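# Seat two printed parts on jig pins, or press CALL

## Task

Working quickly, fit the two loose printed parts onto their matching pins in the jig, arranged as the drawing shows. If instead this kit ought not to be assembled, do not assemble it: with a closed gripper, press the blue CALL button from above until it is fully down and keep it there for one second, without touching any kit part, the jig or the drawing. If the kit is assembled, CALL must not be pressed.

## Robot and tools

Robot: two six-joint arms, left_arm and right_arm, each ending in a two-finger parallel gripper. Base positions in the scene frame: left_arm at (-0.014, +0.251, 0) m and right_arm at (+0.028, -0.275, 0) m. Both are turned only very slightly about z.

Frames: in the scene frame the origin sits at table-top height, halfway between the two nominal bases. +x points out over the table, +y points toward left_arm, and +z points up. Arm names do not match left and right in the images. Each arm reports its hand pose, targets and wrist-camera pose in its own base frame. The table and the fixed cameras use the scene frame. The gripper's fingers point along its +z axis and open and close along its y axis. end_effector_position is the spot between the finger pads, about 1 cm short of the tips. Reported hand poses may be off by a few cm, especially at long reach.

A row is always 14 numbers in one flat list covering both arms. The first 7 are for left_arm and the last 7 for right_arm, even if only one arm should move. Each block of 7 lists waist, shoulder, elbow, wrist pitch, wrist yaw and wrist roll as absolute joint angles in radians, then the gripper opening. The opening is an absolute command from -1 (shut) to +1 (fully open). Stated joint ranges in radians: waist -2.880..2.880, shoulder 0.000..3.142, elbow 0.000..3.019, wrist pitch -1.693..1.571, wrist yaw -1.571..1.571, wrist roll -2.094..2.094. The real ends may differ by up to 0.084. A target more than 0.084 beyond a stated end, and farther out than the current angle, gets the call refused. To keep an arm or gripper as it is, resend its current Joint targets angles and its current opening command; a 0 opening is a real command, not a blank.

execute_actions(actions, cameras): actions is a list of actions. Each action is a table of 0 to 15 rows, one row per 1/30 s control step. A table shorter than 15 rows repeats its last row for the remaining steps. Per step, each joint's target is capped at a fixed lead over its measured angle: 0.716 rad for waist and shoulder, 0.645 for elbow, 0.69 for wrist pitch, 1.84 for wrist yaw, 3.24 for wrist roll. If an arm's targets would shift its gripper by more than 110 mm, that arm's targets are scaled back. An empty actions list returns all camera images. cameras picks which images to return: ["all"], [] for none, or a list of names.

move(target, speed, blend, opening_speed, grip_force, blocking, cameras): target is a single 14-number row or a list of up to 15 such rows, all absolute. All joints travel together, so the hand usually follows a curve. The move does not avoid obstacles or the other arm. speed is in rad/s for the joint with the longest way to go, from 0.01 to 12.57, default 0.5. It may be one number or one number per target. blend (rad) rounds the corners at intermediate targets; 0 means stop at each one. opening_speed is the rate at which the opening command changes, in units per second on the -1..+1 scale, at least 0.2; use it to close gently. grip_force is a per-pad force cap in newtons, 10 to 50, given as one number or one per arm. It persists once set, and a lower force makes closing slow. blocking=false returns after about 0.5 s while the motion continues, and a new move replaces it. The result adds a move: line, e.g. done, off_target (resting more than 0.035 rad from target), moving, held or fault, and limits=held if steps were withheld. done does not prove contact or lack of it.

wait(seconds 0..10, cameras) lets time pass while the last commands hold. stop(cameras) brakes a running move. zoom_image(camera, region) enlarges part of the latest image from cam_high, cam_over, cam_left_wrist or cam_right_wrist. region is [x0, y0, x1, y1] in pixels from the top-left corner, at most 504 by 504. read_manual(section) only returns licence texts. finished_scene() ends the scene for good; call it once the result holds without the robot.

Results: Joint positions and Joint velocities list one block per arm in joint order (rad, rad/s), plus the finger-pad gap in metres (0.094 when fully open). Joint targets shows what the joints are being driven toward now, and Tool commands shows the current gripper commands. grip_measured uses the same -1..+1 scale as the opening command; it reads slightly wide when empty and slightly narrow on a firmly held part. grip_effort_nm is the gripper motor effort (negative means closing), not pad force. Joint torques are total drive output in N m and include the arm's own weight. Motor temperatures are reported too; a MOTOR HOT line warns of heat, and at 100 °C that arm goes limp and falls for 30 to 60 s. "joint command not followed" means a clearance check changed some targets. "joint sent to its limit" means a joint was stopped at its end.

Cameras: cam_high and cam_over are fixed; cam_left_wrist and cam_right_wrist ride on the hands. All images are 896x504. Use the images to decide whether the kit should be assembled and where the pins are.

Avoid: dropping parts or letting them fall far, releasing a part that is still moving, and striking anything fast or pushing hard. Do not let anything leave the table. Keep the arms from bumping or pressing into each other, and never close one gripper on the other's fingers, since this can end the scene. Hold loads briefly and do not strain toward unreachable poses, because this heats the motors.

Each tool is called after ">>>" as name([rows], argument=value, ...), one row to a line, values as JSON.

## Session

>>> execute_actions(actions=[], cameras=["all"])

Scene clock: 0.00 s.
left_arm: end_effector_position=(+0.3957, -0.0887, +0.2661) grip_measured=+1.000 grip_effort_nm=n/a end_effector_quat_wxyz=(+0.333, -0.233, +0.900, +0.161) | right_arm: end_effector_position=(+0.5910, -0.2346, +0.2689) grip_measured=+1.000 grip_effort_nm=n/a end_effector_quat_wxyz=(+0.120, +0.123, +0.981, -0.091)
Joint positions: left_arm=[-0.498 1.188 1.071 -1.124 -0.694 -0.884 0.094] | right_arm=[-0.343 1.837 1.912 -1.368 0.124 -0.112 0.094]
Joint velocities: within noise
Joint torques (N m): no reading
Motor temperatures (°C): left_arm=[31 30 34 30 28 29 29] | right_arm=[22 30 28 30 29 23 27]
Heat: left arm: hottest elbow 34 °C; right arm: hottest shoulder 30 °C.
Joint targets: left_arm=[-0.498 1.189 1.097 -1.122 -0.694 -0.884] | right_arm=[-0.343 1.840 1.936 -1.366 0.124 -0.112]
Tool commands: left_gripper/opening=+1.0 right_gripper/opening=+1.0

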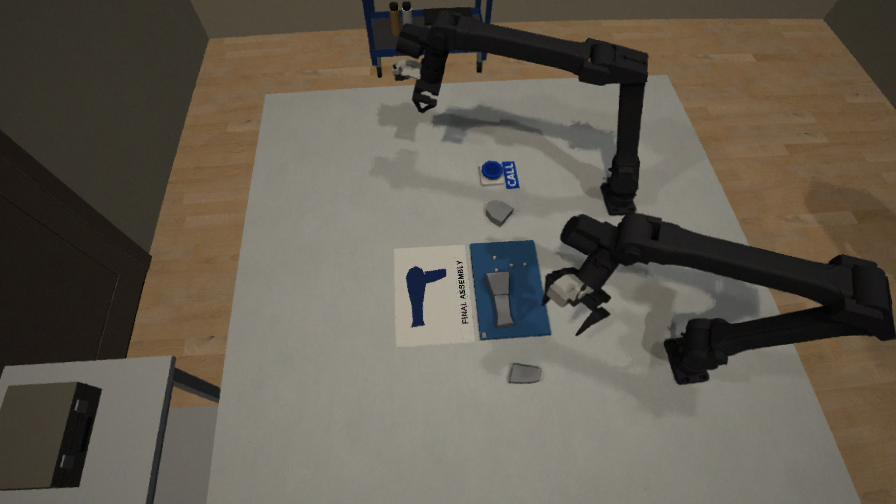

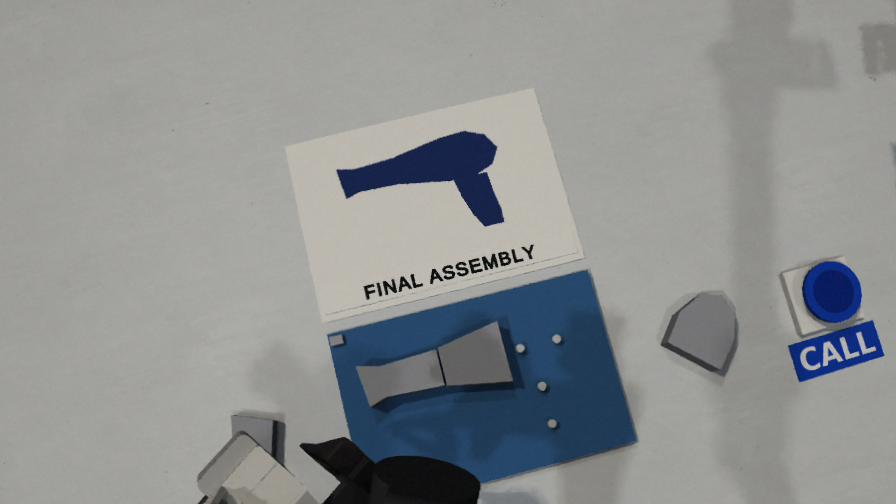

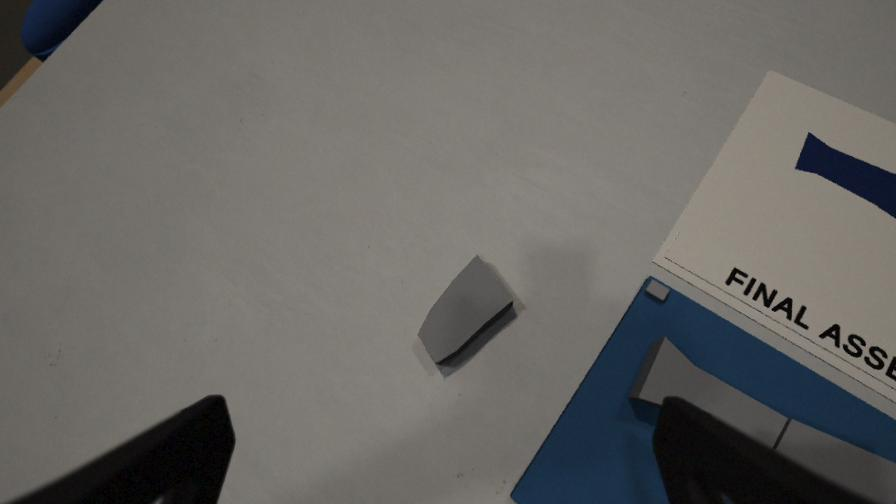

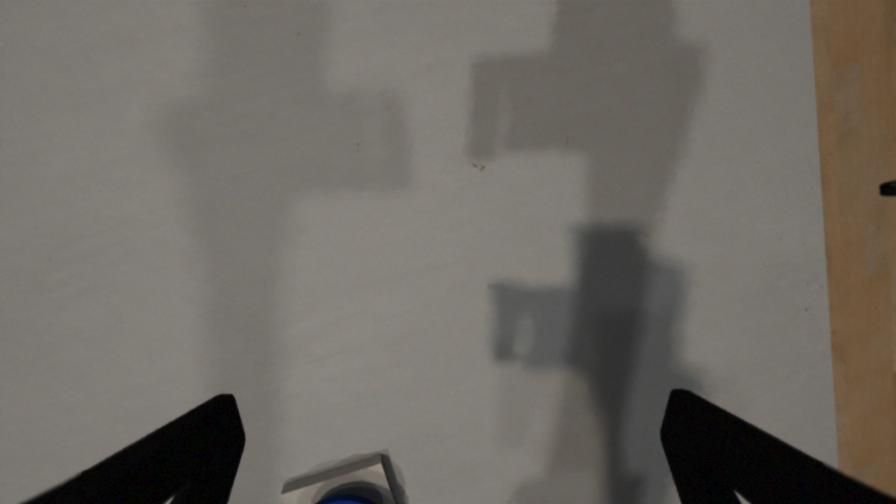

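>>> zoom_image(camera="cam_over", region=[280, 80, 600, 260])

>>> zoom_image(camera="cam_over", region=[320, 250, 640, 490])

>>> zoom_image(camera="cam_over", region=[640, 240, 896, 400])

>>> zoom_image(camera="cam_left_wrist", region=[380, 230, 560, 400])

>>> zoom_image(camera="cam_high", region=[380, 140, 620, 400])

Scaled by 1.575 from the camera's 896x504 image, which has a finer 1280x720 frame.

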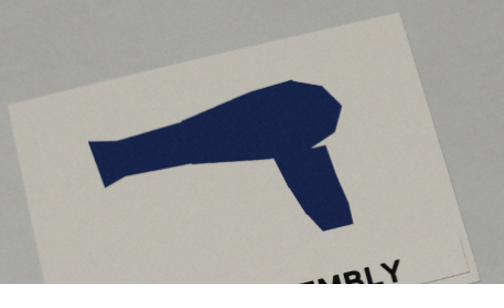

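Scaled by 1.575 from the camera's 896x504 image, which has a finer 1280x720 frame.

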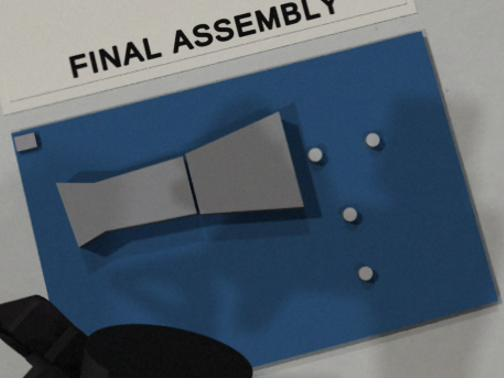

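Scaled by 1.969 from the camera's 896x504 image, which has a finer 1280x720 frame.

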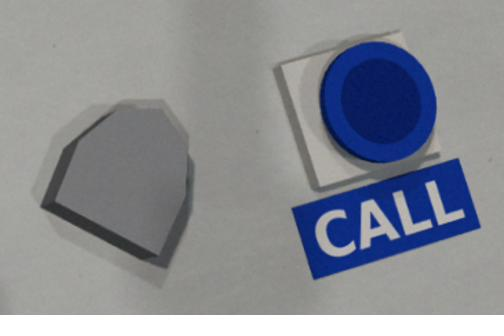

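Scaled by 2.800 from the camera's 896x504 image, which has a finer 1280x720 frame.

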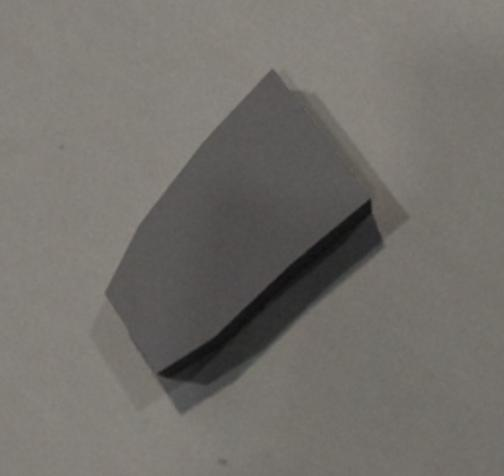

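Scaled by 1.938 from the camera's 896x504 image, which has a finer 1280x720 frame.

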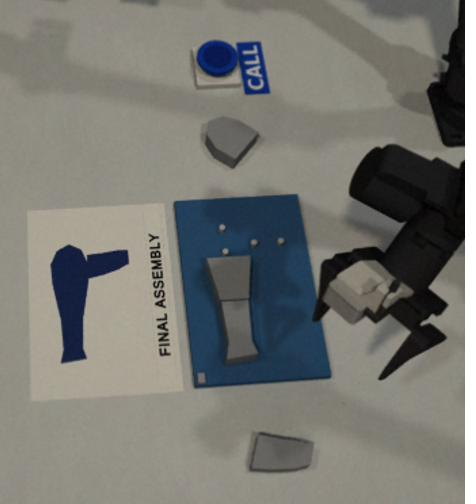

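>>> zoom_image(camera="cam_over", region=[420, 120, 520, 240])

>>> zoom_image(camera="cam_over", region=[325, 120, 445, 240])

>>> zoom_image(camera="cam_over", region=[650, 280, 750, 390])

>>> zoom_image(camera="cam_over", region=[480, 310, 600, 450])

>>> zoom_image(camera="cam_over", region=[340, 310, 530, 420])

Scaled by 4.200 from the camera's 896x504 image, which has a finer 1280x720 frame.

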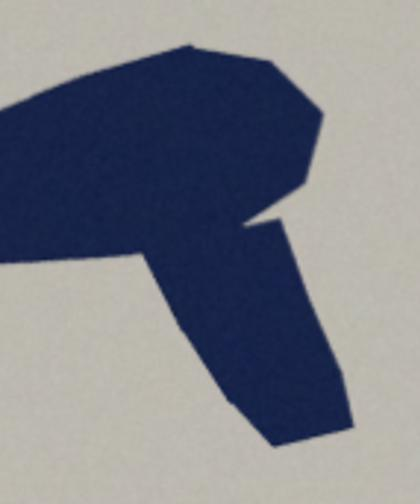

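Scaled by 4.200 from the camera's 896x504 image, which has a finer 1280x720 frame.

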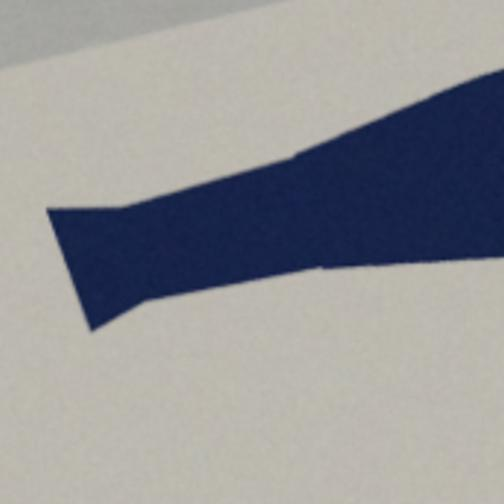

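Scaled by 4.582 from the camera's 896x504 image, which has a finer 1280x720 frame.

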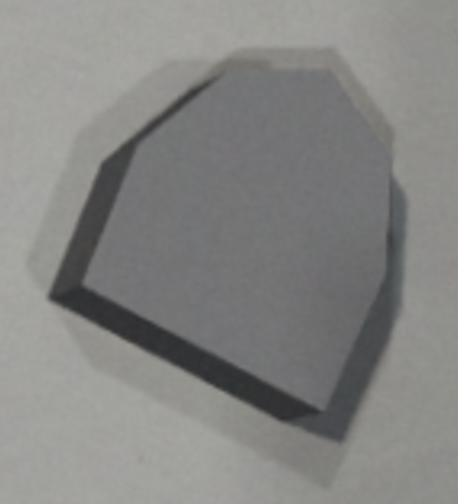

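Scaled by 3.600 from the camera's 896x504 image, which has a finer 1280x720 frame.

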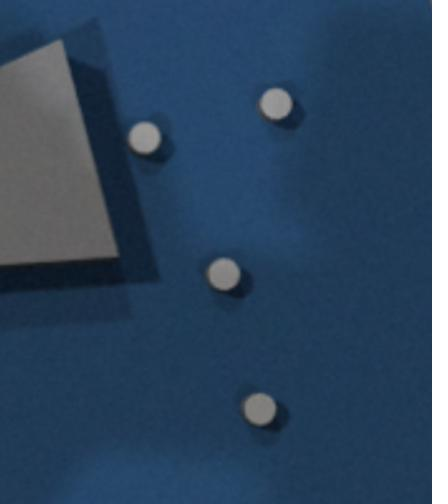

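Scaled by 2.653 from the camera's 896x504 image, which has a finer 1280x720 frame.

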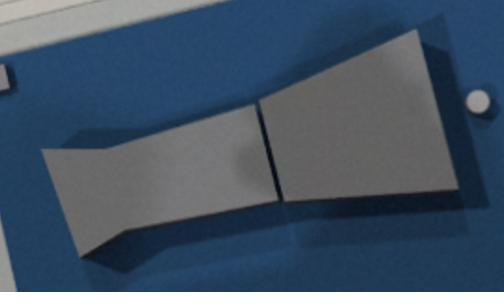

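>>> zoom_image(camera="cam_high", region=[490, 340, 560, 400])

>>> zoom_image(camera="cam_left_wrist", region=[400, 240, 540, 390])

Scaled by 7.200 from the camera's 896x504 image, which has a finer 1280x720 frame.

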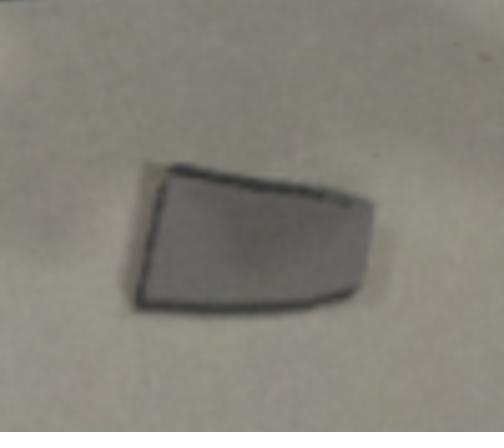

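Scaled by 3.360 from the camera's 896x504 image, which has a finer 1280x720 frame.

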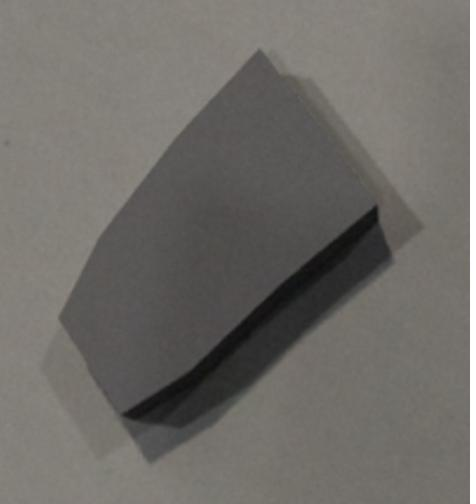

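>>> move(target=[-0.598, 1.799, 1.705, -1.4765, 0, 0.985, 1, -0.7, 1.840, 1.936, -1.366, 0.124, -0.112, 1], speed=1.5, cameras=["cam_over", "cam_left_wrist"])

Scene clock: 224.17 s.
left_arm: end_effector_position=(+0.4477, -0.3016, +0.1882) grip_measured=+1.000 grip_effort_nm=-0.02 end_effector_quat_wxyz=(-0.014, +0.706, +0.708, -0.002) | right_arm: end_effector_position=(+0.4717, -0.4264, +0.2689) grip_measured=+1.000 grip_effort_nm=0.00 end_effector_quat_wxyz=(+0.102, +0.295, +0.944, -0.111)
Joint positions: left_arm=[-0.593 1.784 1.652 -1.468 -0.002 0.975 0.094] | right_arm=[-0.7 1.837 1.912 -1.368 0.124 -0.112 0.094]
Joint torques (N m): left_arm=[0.38 -16.09 14.24 -0.23 0.12 0.14] | right_arm=[0.79 -16.97 9.83 0.83 0.06 0.04]
Motor temperatures (°C): left_arm=[30 30 45 28 28 27 26] | right_arm=[22 33 36 28 26 23 25]
Heat: left arm: hottest elbow 45 °C; right arm: hottest elbow 36 °C.
Joint targets: left_arm=[-0.598 1.799 1.705 -1.476 0.000 0.985] | right_arm=[-0.700 1.840 1.936 -1.366 0.124 -0.112]
move: off_target (left_arm); left_arm: the elbow is farthest, 0.053 rad from its target
camera_calibration:
cam_left_wrist: T_world_to_cam=[[-0.999306, -0.0215373, 0.0304043, 0.433219], [-0.00656136, 0.90498, 0.425403, 0.235627], [-0.0366773, 0.424908, -0.904493, 0.405157], [0, 0, 0, 1]] pos_world=[0.449324, -0.376062, 0.253054]
Images, in order (width x height): cam_over 896x504, cam_left_wrist 896x504.

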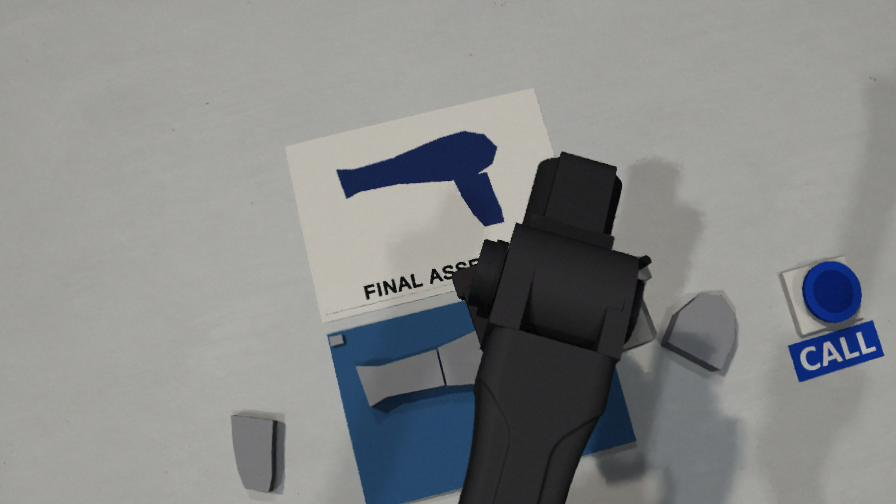

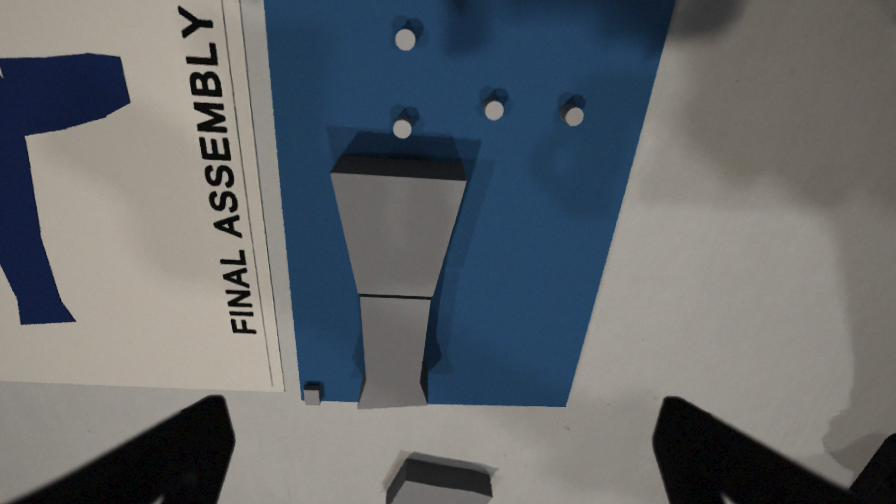

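>>> zoom_image(camera="cam_left_wrist", region=[310, 10, 490, 190])

>>> zoom_image(camera="cam_left_wrist", region=[460, 80, 610, 200])

>>> zoom_image(camera="cam_over", region=[215, 400, 295, 504])

Scaled by 2.800 from the camera's 896x504 image, which has a finer 1280x720 frame.

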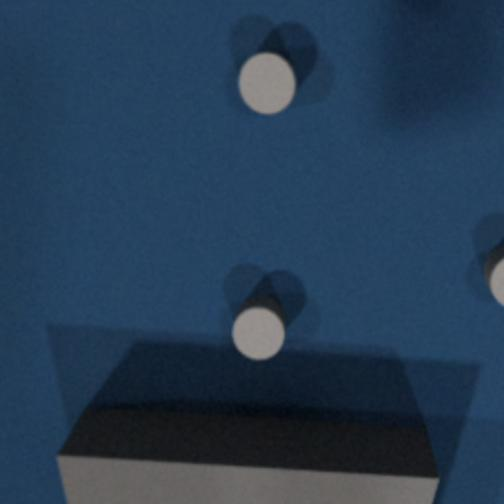

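Scaled by 3.360 from the camera's 896x504 image, which has a finer 1280x720 frame.

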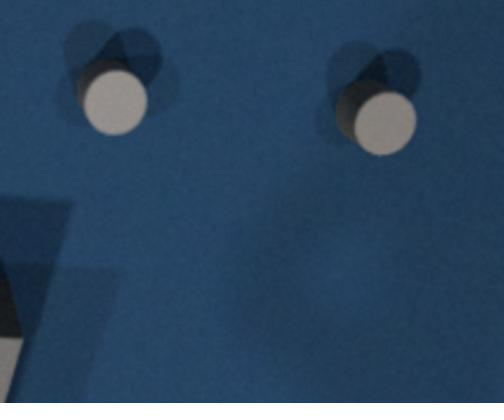

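Scaled by 4.846 from the camera's 896x504 image, which has a finer 1280x720 frame.

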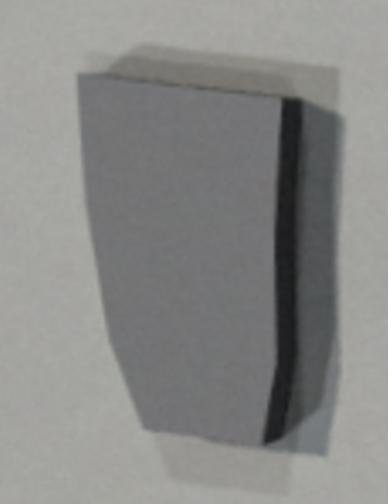

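>>> move(target=[-0.904, 2.166, 2.172, -1.548, 0, -0.14, 1, -0.7, 1.840, 1.936, -1.366, 0.124, -0.112, 1], speed=1.2, cameras=["cam_over", "cam_left_wrist"])

Scene clock: 263.93 s.
left_arm: end_effector_position=(+0.4093, -0.5270, +0.1531) grip_measured=+1.000 grip_effort_nm=-0.02 end_effector_quat_wxyz=(+0.002, +0.380, +0.925, +0.000) | right_arm: end_effector_position=(+0.4717, -0.4264, +0.2689) grip_measured=+1.000 grip_effort_nm=0.00 end_effector_quat_wxyz=(+0.102, +0.295, +0.944, -0.111)
Joint positions: left_arm=[-0.91 2.145 2.118 -1.54 -0.001 -0.13 0.094] | right_arm=[-0.7 1.837 1.912 -1.368 0.124 -0.112 0.094]
Joint torques (N m): left_arm=[1.32 -20.89 14.56 -0.12 0.02 -0.04] | right_arm=[0.56 -15.62 9.7 0.91 0.11 0.05]
Heat: left arm: hottest elbow 45 °C; right arm: hottest elbow 37 °C.
Joint targets: left_arm=[-0.904 2.166 2.172 -1.548 0.000 -0.140] | right_arm=[-0.700 1.840 1.936 -1.366 0.124 -0.112]
move: off_target (left_arm); left_arm: the elbow is farthest, 0.054 rad from its target
camera_calibration:
cam_left_wrist: T_world_to_cam=[[-0.689962, -0.723806, 0.00757626, -0.102051], [-0.659516, 0.632923, 0.405522, 0.581272], [-0.298314, 0.274798, -0.914054, 0.49721], [0, 0, 0, 1]] pos_world=[0.461272, -0.578397, 0.219532]
Images, in order (width x height): cam_over 896x504, cam_left_wrist 896x504.

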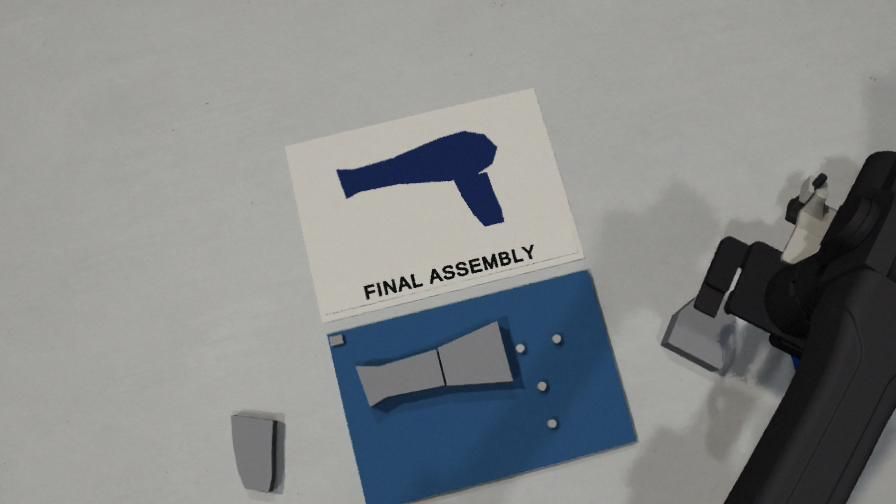

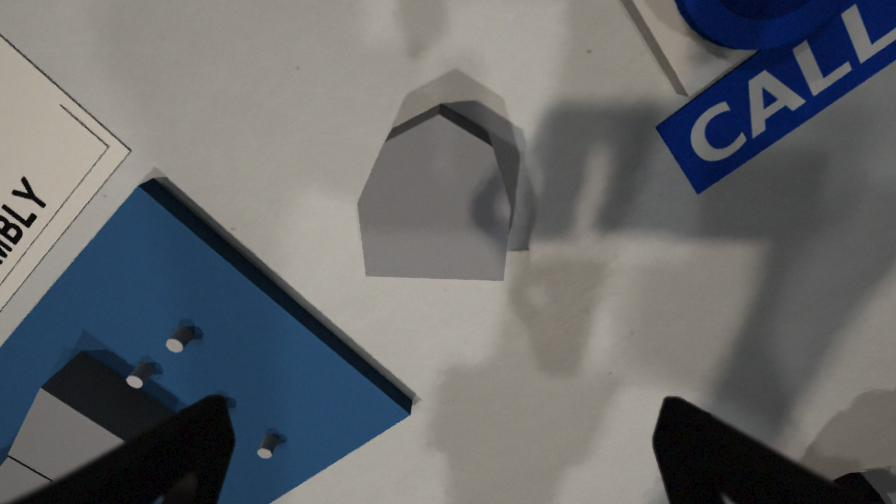

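>>> zoom_image(camera="cam_left_wrist", region=[345, 95, 525, 295])

Scaled by 2.520 from the camera's 896x504 image, which has a finer 1280x720 frame.

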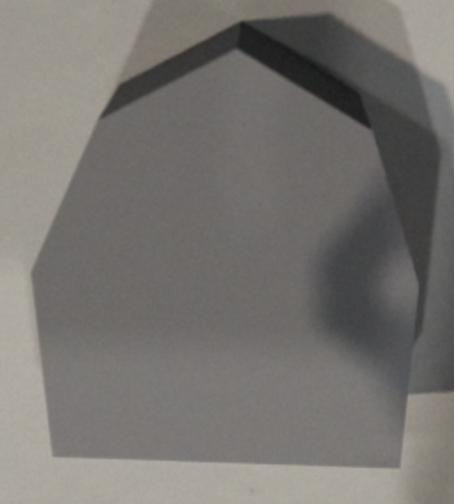

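>>> move(target=[-0.901, 2.165, 1.990, -1.371, 0, -0.08, 1, -0.7, 1.840, 1.936, -1.366, 0.124, -0.112, 1], speed=0.6, cameras=["cam_left_wrist"])

Scene clock: 298.83 s.
left_arm: end_effector_position=(+0.4122, -0.5294, +0.1006) grip_measured=+1.000 grip_effort_nm=-0.02 end_effector_quat_wxyz=(+0.013, +0.398, +0.917, -0.007) | right_arm: end_effector_position=(+0.4717, -0.4264, +0.2689) grip_measured=+1.000 grip_effort_nm=0.00 end_effector_quat_wxyz=(+0.102, +0.295, +0.944, -0.111)
Joint positions: left_arm=[-0.909 2.153 1.992 -1.381 -0.001 -0.089 0.094] | right_arm=[-0.7 1.837 1.912 -1.368 0.124 -0.112 0.094]
Joint torques (N m): left_arm=[1.49 -21.83 9.54 0.75 0.02 0.16] | right_arm=[0.97 -15.21 9.66 0.77 0.06 0]
Motor temperatures (°C): left_arm=[29 35 47 28 27 26 26] | right_arm=[22 33 37 28 26 23 24]
Heat: left arm: hottest elbow 47 °C; right arm: hottest elbow 37 °C.
Joint targets: left_arm=[-0.901 2.165 1.990 -1.371 0.000 -0.080] | right_arm=[-0.700 1.840 1.936 -1.366 0.124 -0.112]
move: done
camera_calibration:
cam_left_wrist: T_world_to_cam=[[-0.718249, -0.695712, 0.0101597, -0.0751663], [-0.640135, 0.666452, 0.382189, 0.618096], [-0.272664, 0.268003, -0.924029, 0.437644], [0, 0, 0, 1]] pos_world=[0.461007, -0.581515, 0.16893]
Images, in order (width x height): cam_left_wrist 896x504.

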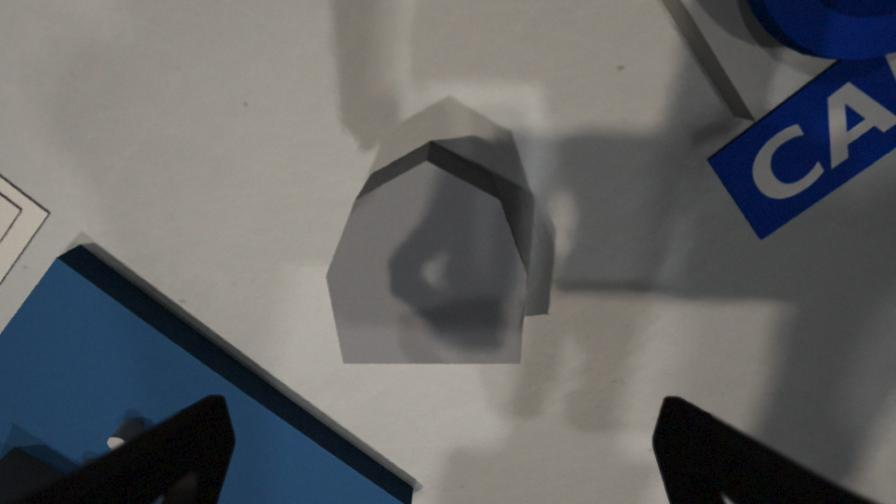

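>>> move(target=[-0.900, 2.205, 1.870, -1.240, 0, -0.08, 0.8, -0.7, 1.840, 1.936, -1.366, 0.124, -0.112, 1], speed=0.3, opening_speed=1.0, cameras=["cam_left_wrist", "cam_high"])

Scene clock: 317.53 s.
left_arm: end_effector_position=(+0.4054, -0.5207, +0.0308) grip_measured=+0.802 grip_effort_nm=-0.13 end_effector_quat_wxyz=(+0.000, +0.399, +0.917, +0.000) | right_arm: end_effector_position=(+0.4717, -0.4264, +0.2689) grip_measured=+1.000 grip_effort_nm=0.00 end_effector_quat_wxyz=(+0.102, +0.295, +0.944, -0.111)
Joint positions: left_arm=[-0.909 2.191 1.871 -1.25 -0.001 -0.089 0.085] | right_arm=[-0.7 1.837 1.912 -1.368 0.124 -0.112 0.094]
Joint torques (N m): left_arm=[1.49 -21.42 9.22 0.62 0.03 0.13] | right_arm=[0.38 -16.09 9.57 0.8 0.07 0.01]
Heat: left arm: hottest elbow 45 °C; right arm: hottest elbow 37 °C.
Joint targets: left_arm=[-0.900 2.205 1.870 -1.240 0.000 -0.080] | right_arm=[-0.700 1.840 1.936 -1.366 0.124 -0.112]
move: done
camera_calibration:
cam_left_wrist: T_world_to_cam=[[-0.718347, -0.695649, 0.00705342, -0.0731463], [-0.632966, 0.657759, 0.408298, 0.626405], [-0.288671, 0.288835, -0.912822, 0.385919], [0, 0, 0, 1]] pos_world=[0.455353, -0.574375, 0.0970314]
Images, in order (width x height): cam_high 896x504, cam_left_wrist 896x504.

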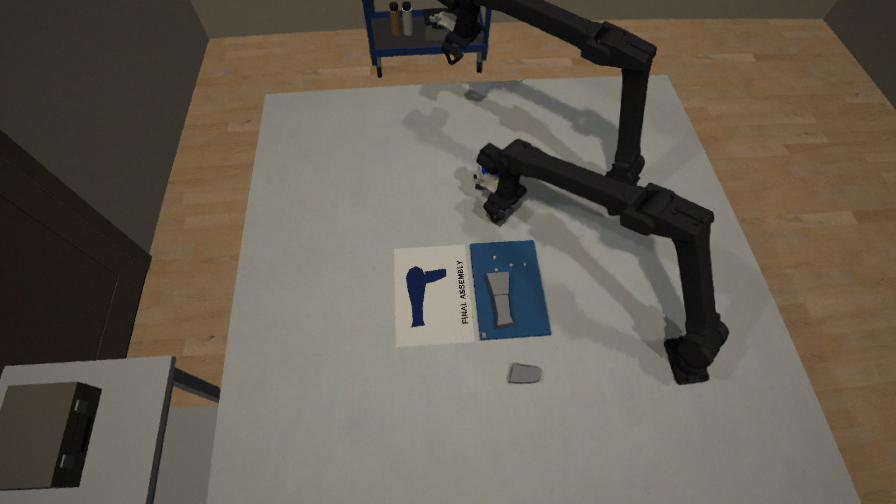

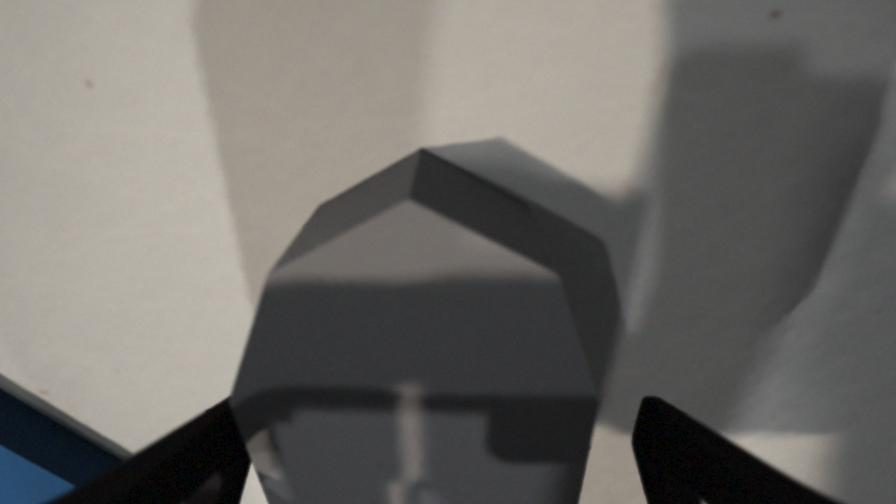

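>>> move([
  [-0.892, 2.205, 1.870, -1.240, 0, -0.08, 0.8, -0.7, 1.840, 1.936, -1.366, 0.124, -0.112, 1],
  [-0.892, 2.205, 1.870, -1.240, 0, -0.08, 0.25, -0.7, 1.840, 1.936, -1.366, 0.124, -0.112, 1],
], speed=0.3, opening_speed=0.5, grip_force=40, cameras=["cam_left_wrist"])

Scene clock: 327.90 s.
left_arm: end_effector_position=(+0.4101, -0.5170, +0.0308) grip_measured=+0.384 grip_effort_nm=-0.83 end_effector_quat_wxyz=(+0.000, +0.394, +0.919, +0.000) | right_arm: end_effector_position=(+0.4717, -0.4264, +0.2689) grip_measured=+1.000 grip_effort_nm=0.00 end_effector_quat_wxyz=(+0.102, +0.295, +0.944, -0.111)
Joint positions: left_arm=[-0.9 2.191 1.871 -1.25 -0.001 -0.089 0.065] | right_arm=[-0.7 1.837 1.912 -1.368 0.124 -0.112 0.094]
Joint torques (N m): left_arm=[1.38 -21.6 9.26 0.72 0.02 0.13] | right_arm=[0.15 -16.03 9.55 0.77 0.05 0.01]
Heat: left arm: hottest elbow 44 °C; right arm: hottest elbow 37 °C.
Joint targets: left_arm=[-0.892 2.205 1.870 -1.240 0.000 -0.080] | right_arm=[-0.700 1.840 1.936 -1.366 0.124 -0.112]
grip_force (N): 40, 40
move: done
camera_calibration:
cam_left_wrist: T_world_to_cam=[[-0.711985, -0.702155, 0.00748874, -0.073171], [-0.638789, 0.652086, 0.408328, 0.626386], [-0.291593, 0.285939, -0.912805, 0.385904], [0, 0, 0, 1]] pos_world=[0.460559, -0.570181, 0.0970318]
Images, in order (width x height): cam_left_wrist 896x504.

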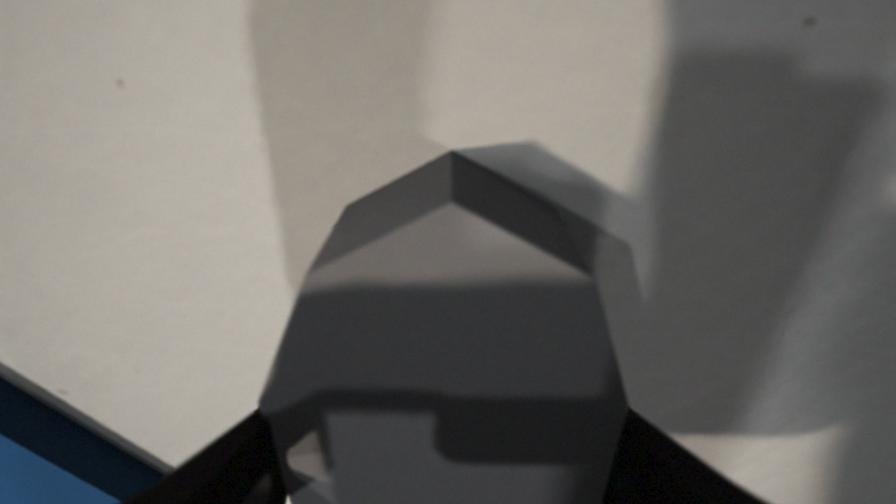

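>>> move([
  [-0.892, 2.156, 2.016, -1.405, 0, -0.08, 0.25, -0.7, 1.840, 1.936, -1.366, 0.124, -0.112, 1],
  [-0.625, 1.922, 1.604, -1.258, 0, 1.019, 0.25, -0.7, 1.840, 1.936, -1.366, 0.124, -0.112, 1],
], speed=[0.4, 0.9], blend=[0.04, 0], cameras=["cam_left_wrist", "cam_over"])

Scene clock: 390.27 s.
left_arm: end_effector_position=(+0.4670, -0.3358, +0.0825) grip_measured=+0.384 grip_effort_nm=-0.84 end_effector_quat_wxyz=(-0.018, +0.728, +0.685, -0.003) | right_arm: end_effector_position=(+0.4717, -0.4264, +0.2689) grip_measured=+1.000 grip_effort_nm=0.00 end_effector_quat_wxyz=(+0.102, +0.295, +0.944, -0.111)
Joint positions: left_arm=[-0.623 1.947 1.607 -1.267 -0.001 1.009 0.065] | right_arm=[-0.7 1.837 1.912 -1.368 0.124 -0.112 0.094]
Joint torques (N m): left_arm=[0.97 -21.3 8.99 0.53 0.08 0.14] | right_arm=[0.73 -15.85 9.7 0.81 0.08 0.03]
Motor temperatures (°C): left_arm=[29 37 42 28 27 26 27] | right_arm=[22 33 37 27 26 23 24]
Heat: left arm: hottest elbow 42 °C; right arm: hottest elbow 37 °C.
Joint targets: left_arm=[-0.625 1.922 1.604 -1.258 0.000 1.019] | right_arm=[-0.700 1.840 1.936 -1.366 0.124 -0.112]
grip_force (N): 40, 40
move: done
camera_calibration:
cam_left_wrist: T_world_to_cam=[[-0.998376, 0.042319, 0.0381482, 0.475449], [0.0545783, 0.902521, 0.427173, 0.282194], [-0.0163521, 0.428561, -0.903365, 0.316421], [0, 0, 0, 1]] pos_world=[0.464449, -0.410412, 0.147161]
Images, in order (width x height): cam_over 896x504, cam_left_wrist 896x504.

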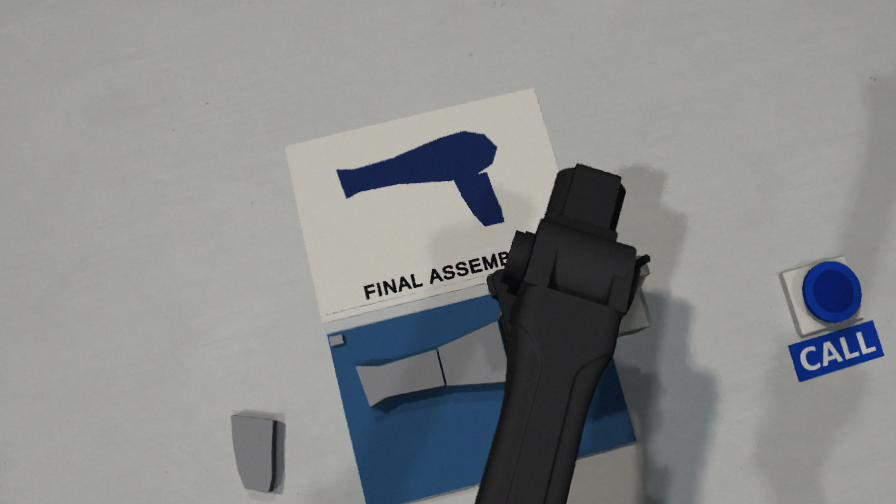

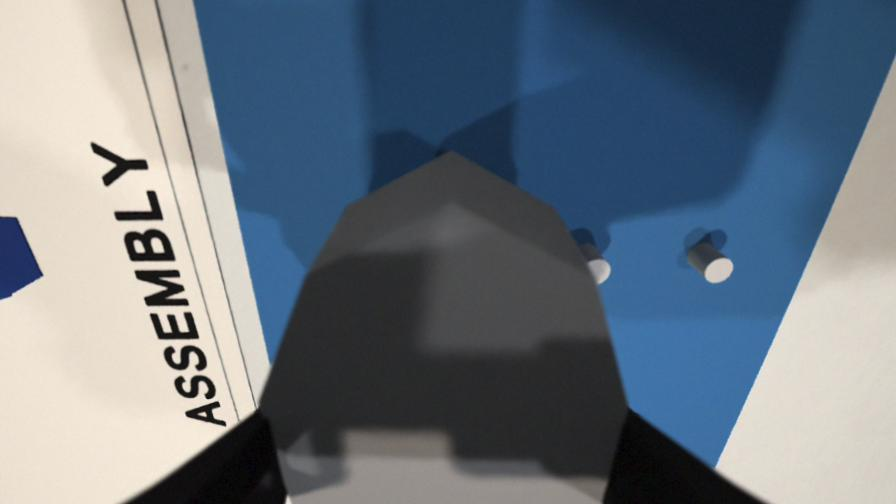

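>>> zoom_image(camera="cam_left_wrist", region=[560, 210, 760, 310])

>>> zoom_image(camera="cam_left_wrist", region=[240, 140, 660, 504])

Scaled by 2.520 from the camera's 896x504 image, which has a finer 1280x720 frame.

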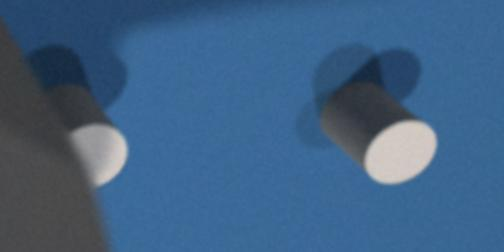

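Scaled by 1.200 from the camera's 896x504 image, which has a finer 1280x720 frame.

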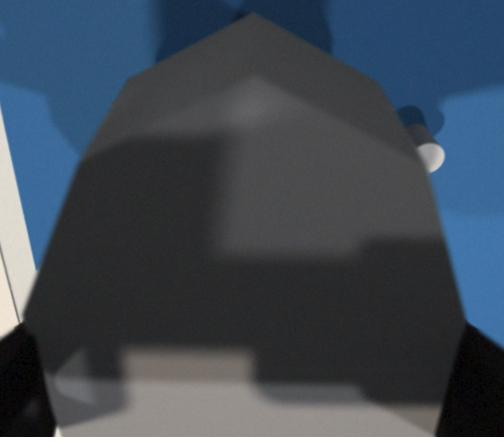

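>>> move(target=[-0.631, 1.898, 1.540, -1.180, 0, 0.983, 0.25, -0.7, 1.840, 1.936, -1.366, 0.124, -0.112, 1], speed=0.2, cameras=["cam_left_wrist"])

Scene clock: 440.53 s.
left_arm: end_effector_position=(+0.4637, -0.3334, +0.0730) grip_measured=+0.384 grip_effort_nm=-0.84 end_effector_quat_wxyz=(+0.001, +0.723, +0.691, +0.000) | right_arm: end_effector_position=(+0.4717, -0.4264, +0.2689) grip_measured=+1.000 grip_effort_nm=0.00 end_effector_quat_wxyz=(+0.102, +0.295, +0.944, -0.111)
Joint positions: left_arm=[-0.623 1.923 1.543 -1.19 -0.001 0.993 0.065] | right_arm=[-0.7 1.837 1.912 -1.368 0.124 -0.112 0.094]
Joint torques (N m): left_arm=[0.26 -20.95 8.91 0.59 0.09 -0.08] | right_arm=[0.85 -16.56 9.69 0.85 0.09 -0.02]
Heat: left arm: hottest elbow 41 °C; right arm: hottest elbow 38 °C.
Joint targets: left_arm=[-0.631 1.898 1.540 -1.180 0.000 0.983] | right_arm=[-0.700 1.840 1.936 -1.366 0.124 -0.112]
grip_force (N): 40, 40
move: done
camera_calibration:
cam_left_wrist: T_world_to_cam=[[-0.999629, 0.026423, 0.00658216, 0.470024], [0.0268054, 0.912294, 0.408658, 0.301805], [0.00479311, 0.408683, -0.912664, 0.290972], [0, 0, 0, 1]] pos_world=[0.460365, -0.406669, 0.139131]
Images, in order (width x height): cam_left_wrist 896x504.

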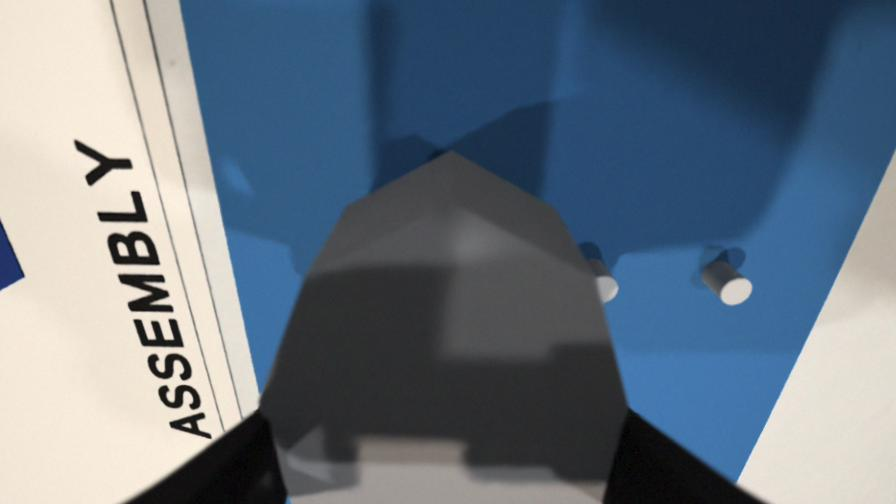

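>>> zoom_image(camera="cam_left_wrist", region=[580, 220, 780, 320])

Scaled by 2.520 from the camera's 896x504 image, which has a finer 1280x720 frame.

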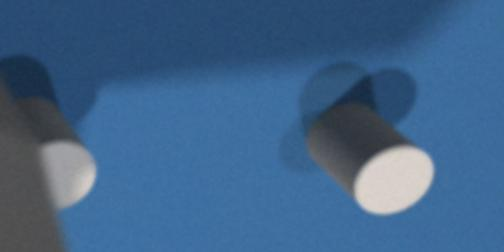

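>>> move(target=[-0.635, 1.957, 1.508, -1.128, 0, 0.980, 0.25, -0.7, 1.840, 1.936, -1.366, 0.124, -0.112, 1], speed=0.15, cameras=["cam_left_wrist"])

>>> zoom_image(camera="cam_left_wrist", region=[580, 230, 840, 350])

Scene clock: 468.50 s.
left_arm: end_effector_position=(+0.4620, -0.3346, +0.0524) grip_measured=+0.384 grip_effort_nm=-0.84 end_effector_quat_wxyz=(+0.002, +0.723, +0.691, +0.001) | right_arm: end_effector_position=(+0.4717, -0.4264, +0.2689) grip_measured=+1.000 grip_effort_nm=0.00 end_effector_quat_wxyz=(+0.102, +0.295, +0.944, -0.111)
Joint positions: left_arm=[-0.626 1.94 1.511 -1.137 -0.001 0.989 0.065] | right_arm=[-0.7 1.837 1.912 -1.368 0.124 -0.112 0.094]
Joint torques (N m): left_arm=[0.44 -17.26 8.65 0.54 0.09 -0.07] | right_arm=[1.03 -15.79 9.66 0.84 0.09 0.02]
Heat: left arm: hottest elbow 41 °C; right arm: hottest elbow 38 °C.
Joint targets: left_arm=[-0.635 1.957 1.508 -1.128 0.000 0.980] | right_arm=[-0.700 1.840 1.936 -1.366 0.124 -0.112]
grip_force (N): 40, 40
move: done
camera_calibration:
cam_left_wrist: T_world_to_cam=[[-0.999645, 0.0264317, 0.0032206, 0.468687], [0.0254544, 0.913102, 0.406935, 0.312255], [0.00781524, 0.406873, -0.913451, 0.270736], [0, 0, 0, 1]] pos_world=[0.458457, -0.407664, 0.118728]
Images, in order (width x height): cam_left_wrist 896x504.

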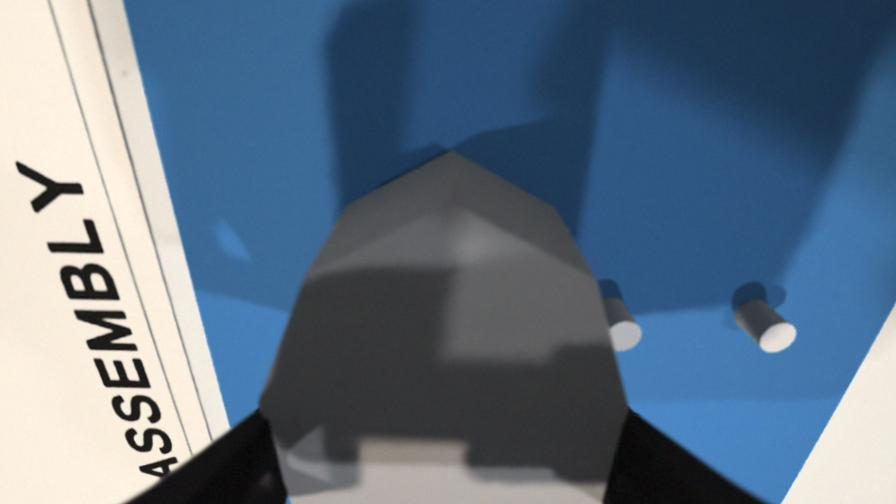

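Scaled by 1.938 from the camera's 896x504 image, which has a finer 1280x720 frame.

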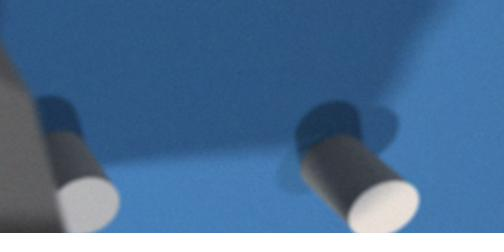

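>>> zoom_image(camera="cam_left_wrist", region=[590, 290, 690, 370])

>>> zoom_image(camera="cam_left_wrist", region=[720, 290, 820, 370])

>>> zoom_image(camera="cam_left_wrist", region=[250, 140, 650, 440])

Scaled by 5.040 from the camera's 896x504 image, which has a finer 1280x720 frame.

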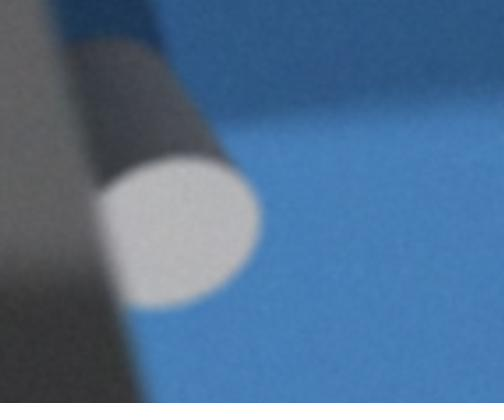

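Scaled by 5.040 from the camera's 896x504 image, which has a finer 1280x720 frame.

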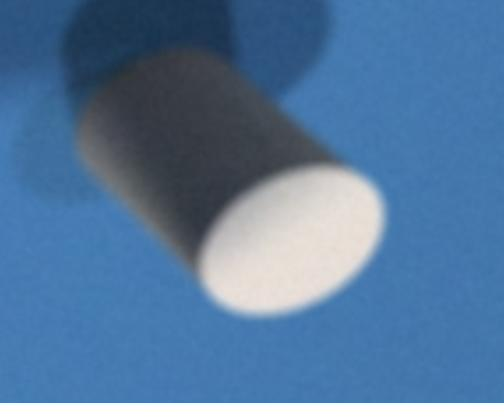

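Scaled by 1.260 from the camera's 896x504 image, which has a finer 1280x720 frame.

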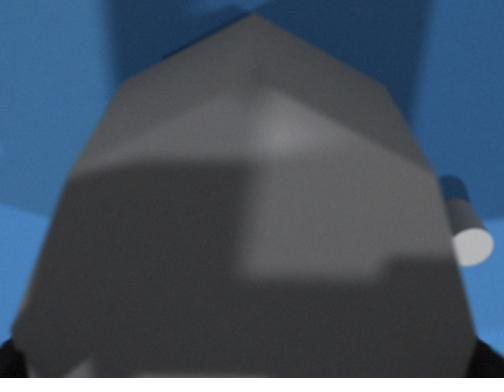

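>>> move(target=[-0.635, 1.9685, 1.496, -1.108, 0, 0.980, 0.25, -0.7, 1.840, 1.936, -1.366, 0.124, -0.112, 1], speed=0.04, cameras=["cam_left_wrist"])

Scene clock: 483.97 s.
left_arm: end_effector_position=(+0.4626, -0.3350, +0.0436) grip_measured=+0.384 grip_effort_nm=-0.84 end_effector_quat_wxyz=(+0.004, +0.723, +0.691, +0.001) | right_arm: end_effector_position=(+0.4717, -0.4264, +0.2689) grip_measured=+1.000 grip_effort_nm=0.00 end_effector_quat_wxyz=(+0.102, +0.295, +0.944, -0.111)
Joint positions: left_arm=[-0.626 1.95 1.501 -1.115 -0.001 0.989 0.065] | right_arm=[-0.7 1.837 1.912 -1.368 0.124 -0.112 0.094]
Joint torques (N m): left_arm=[0.44 -17.14 8.43 0.53 0.09 -0.05] | right_arm=[0.15 -15.91 9.63 0.84 0.1 0.01]
Heat: left arm: hottest elbow 40 °C; right arm: hottest elbow 38 °C.
Joint targets: left_arm=[-0.635 1.969 1.496 -1.108 0.000 0.980] | right_arm=[-0.700 1.840 1.936 -1.366 0.124 -0.112]
grip_force (N): 40, 40
move: done
camera_calibration:
cam_left_wrist: T_world_to_cam=[[-0.999649, 0.026459, 0.000986903, 0.469376], [0.0245851, 0.913724, 0.40559, 0.316857], [0.00982973, 0.405472, -0.914055, 0.261475], [0, 0, 0, 1]] pos_world=[0.458851, -0.40796, 0.110025]
Images, in order (width x height): cam_left_wrist 896x504.

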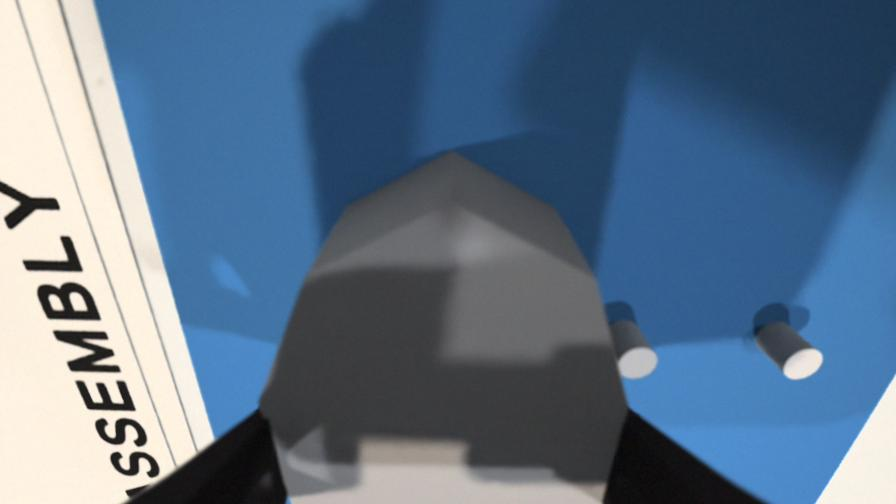

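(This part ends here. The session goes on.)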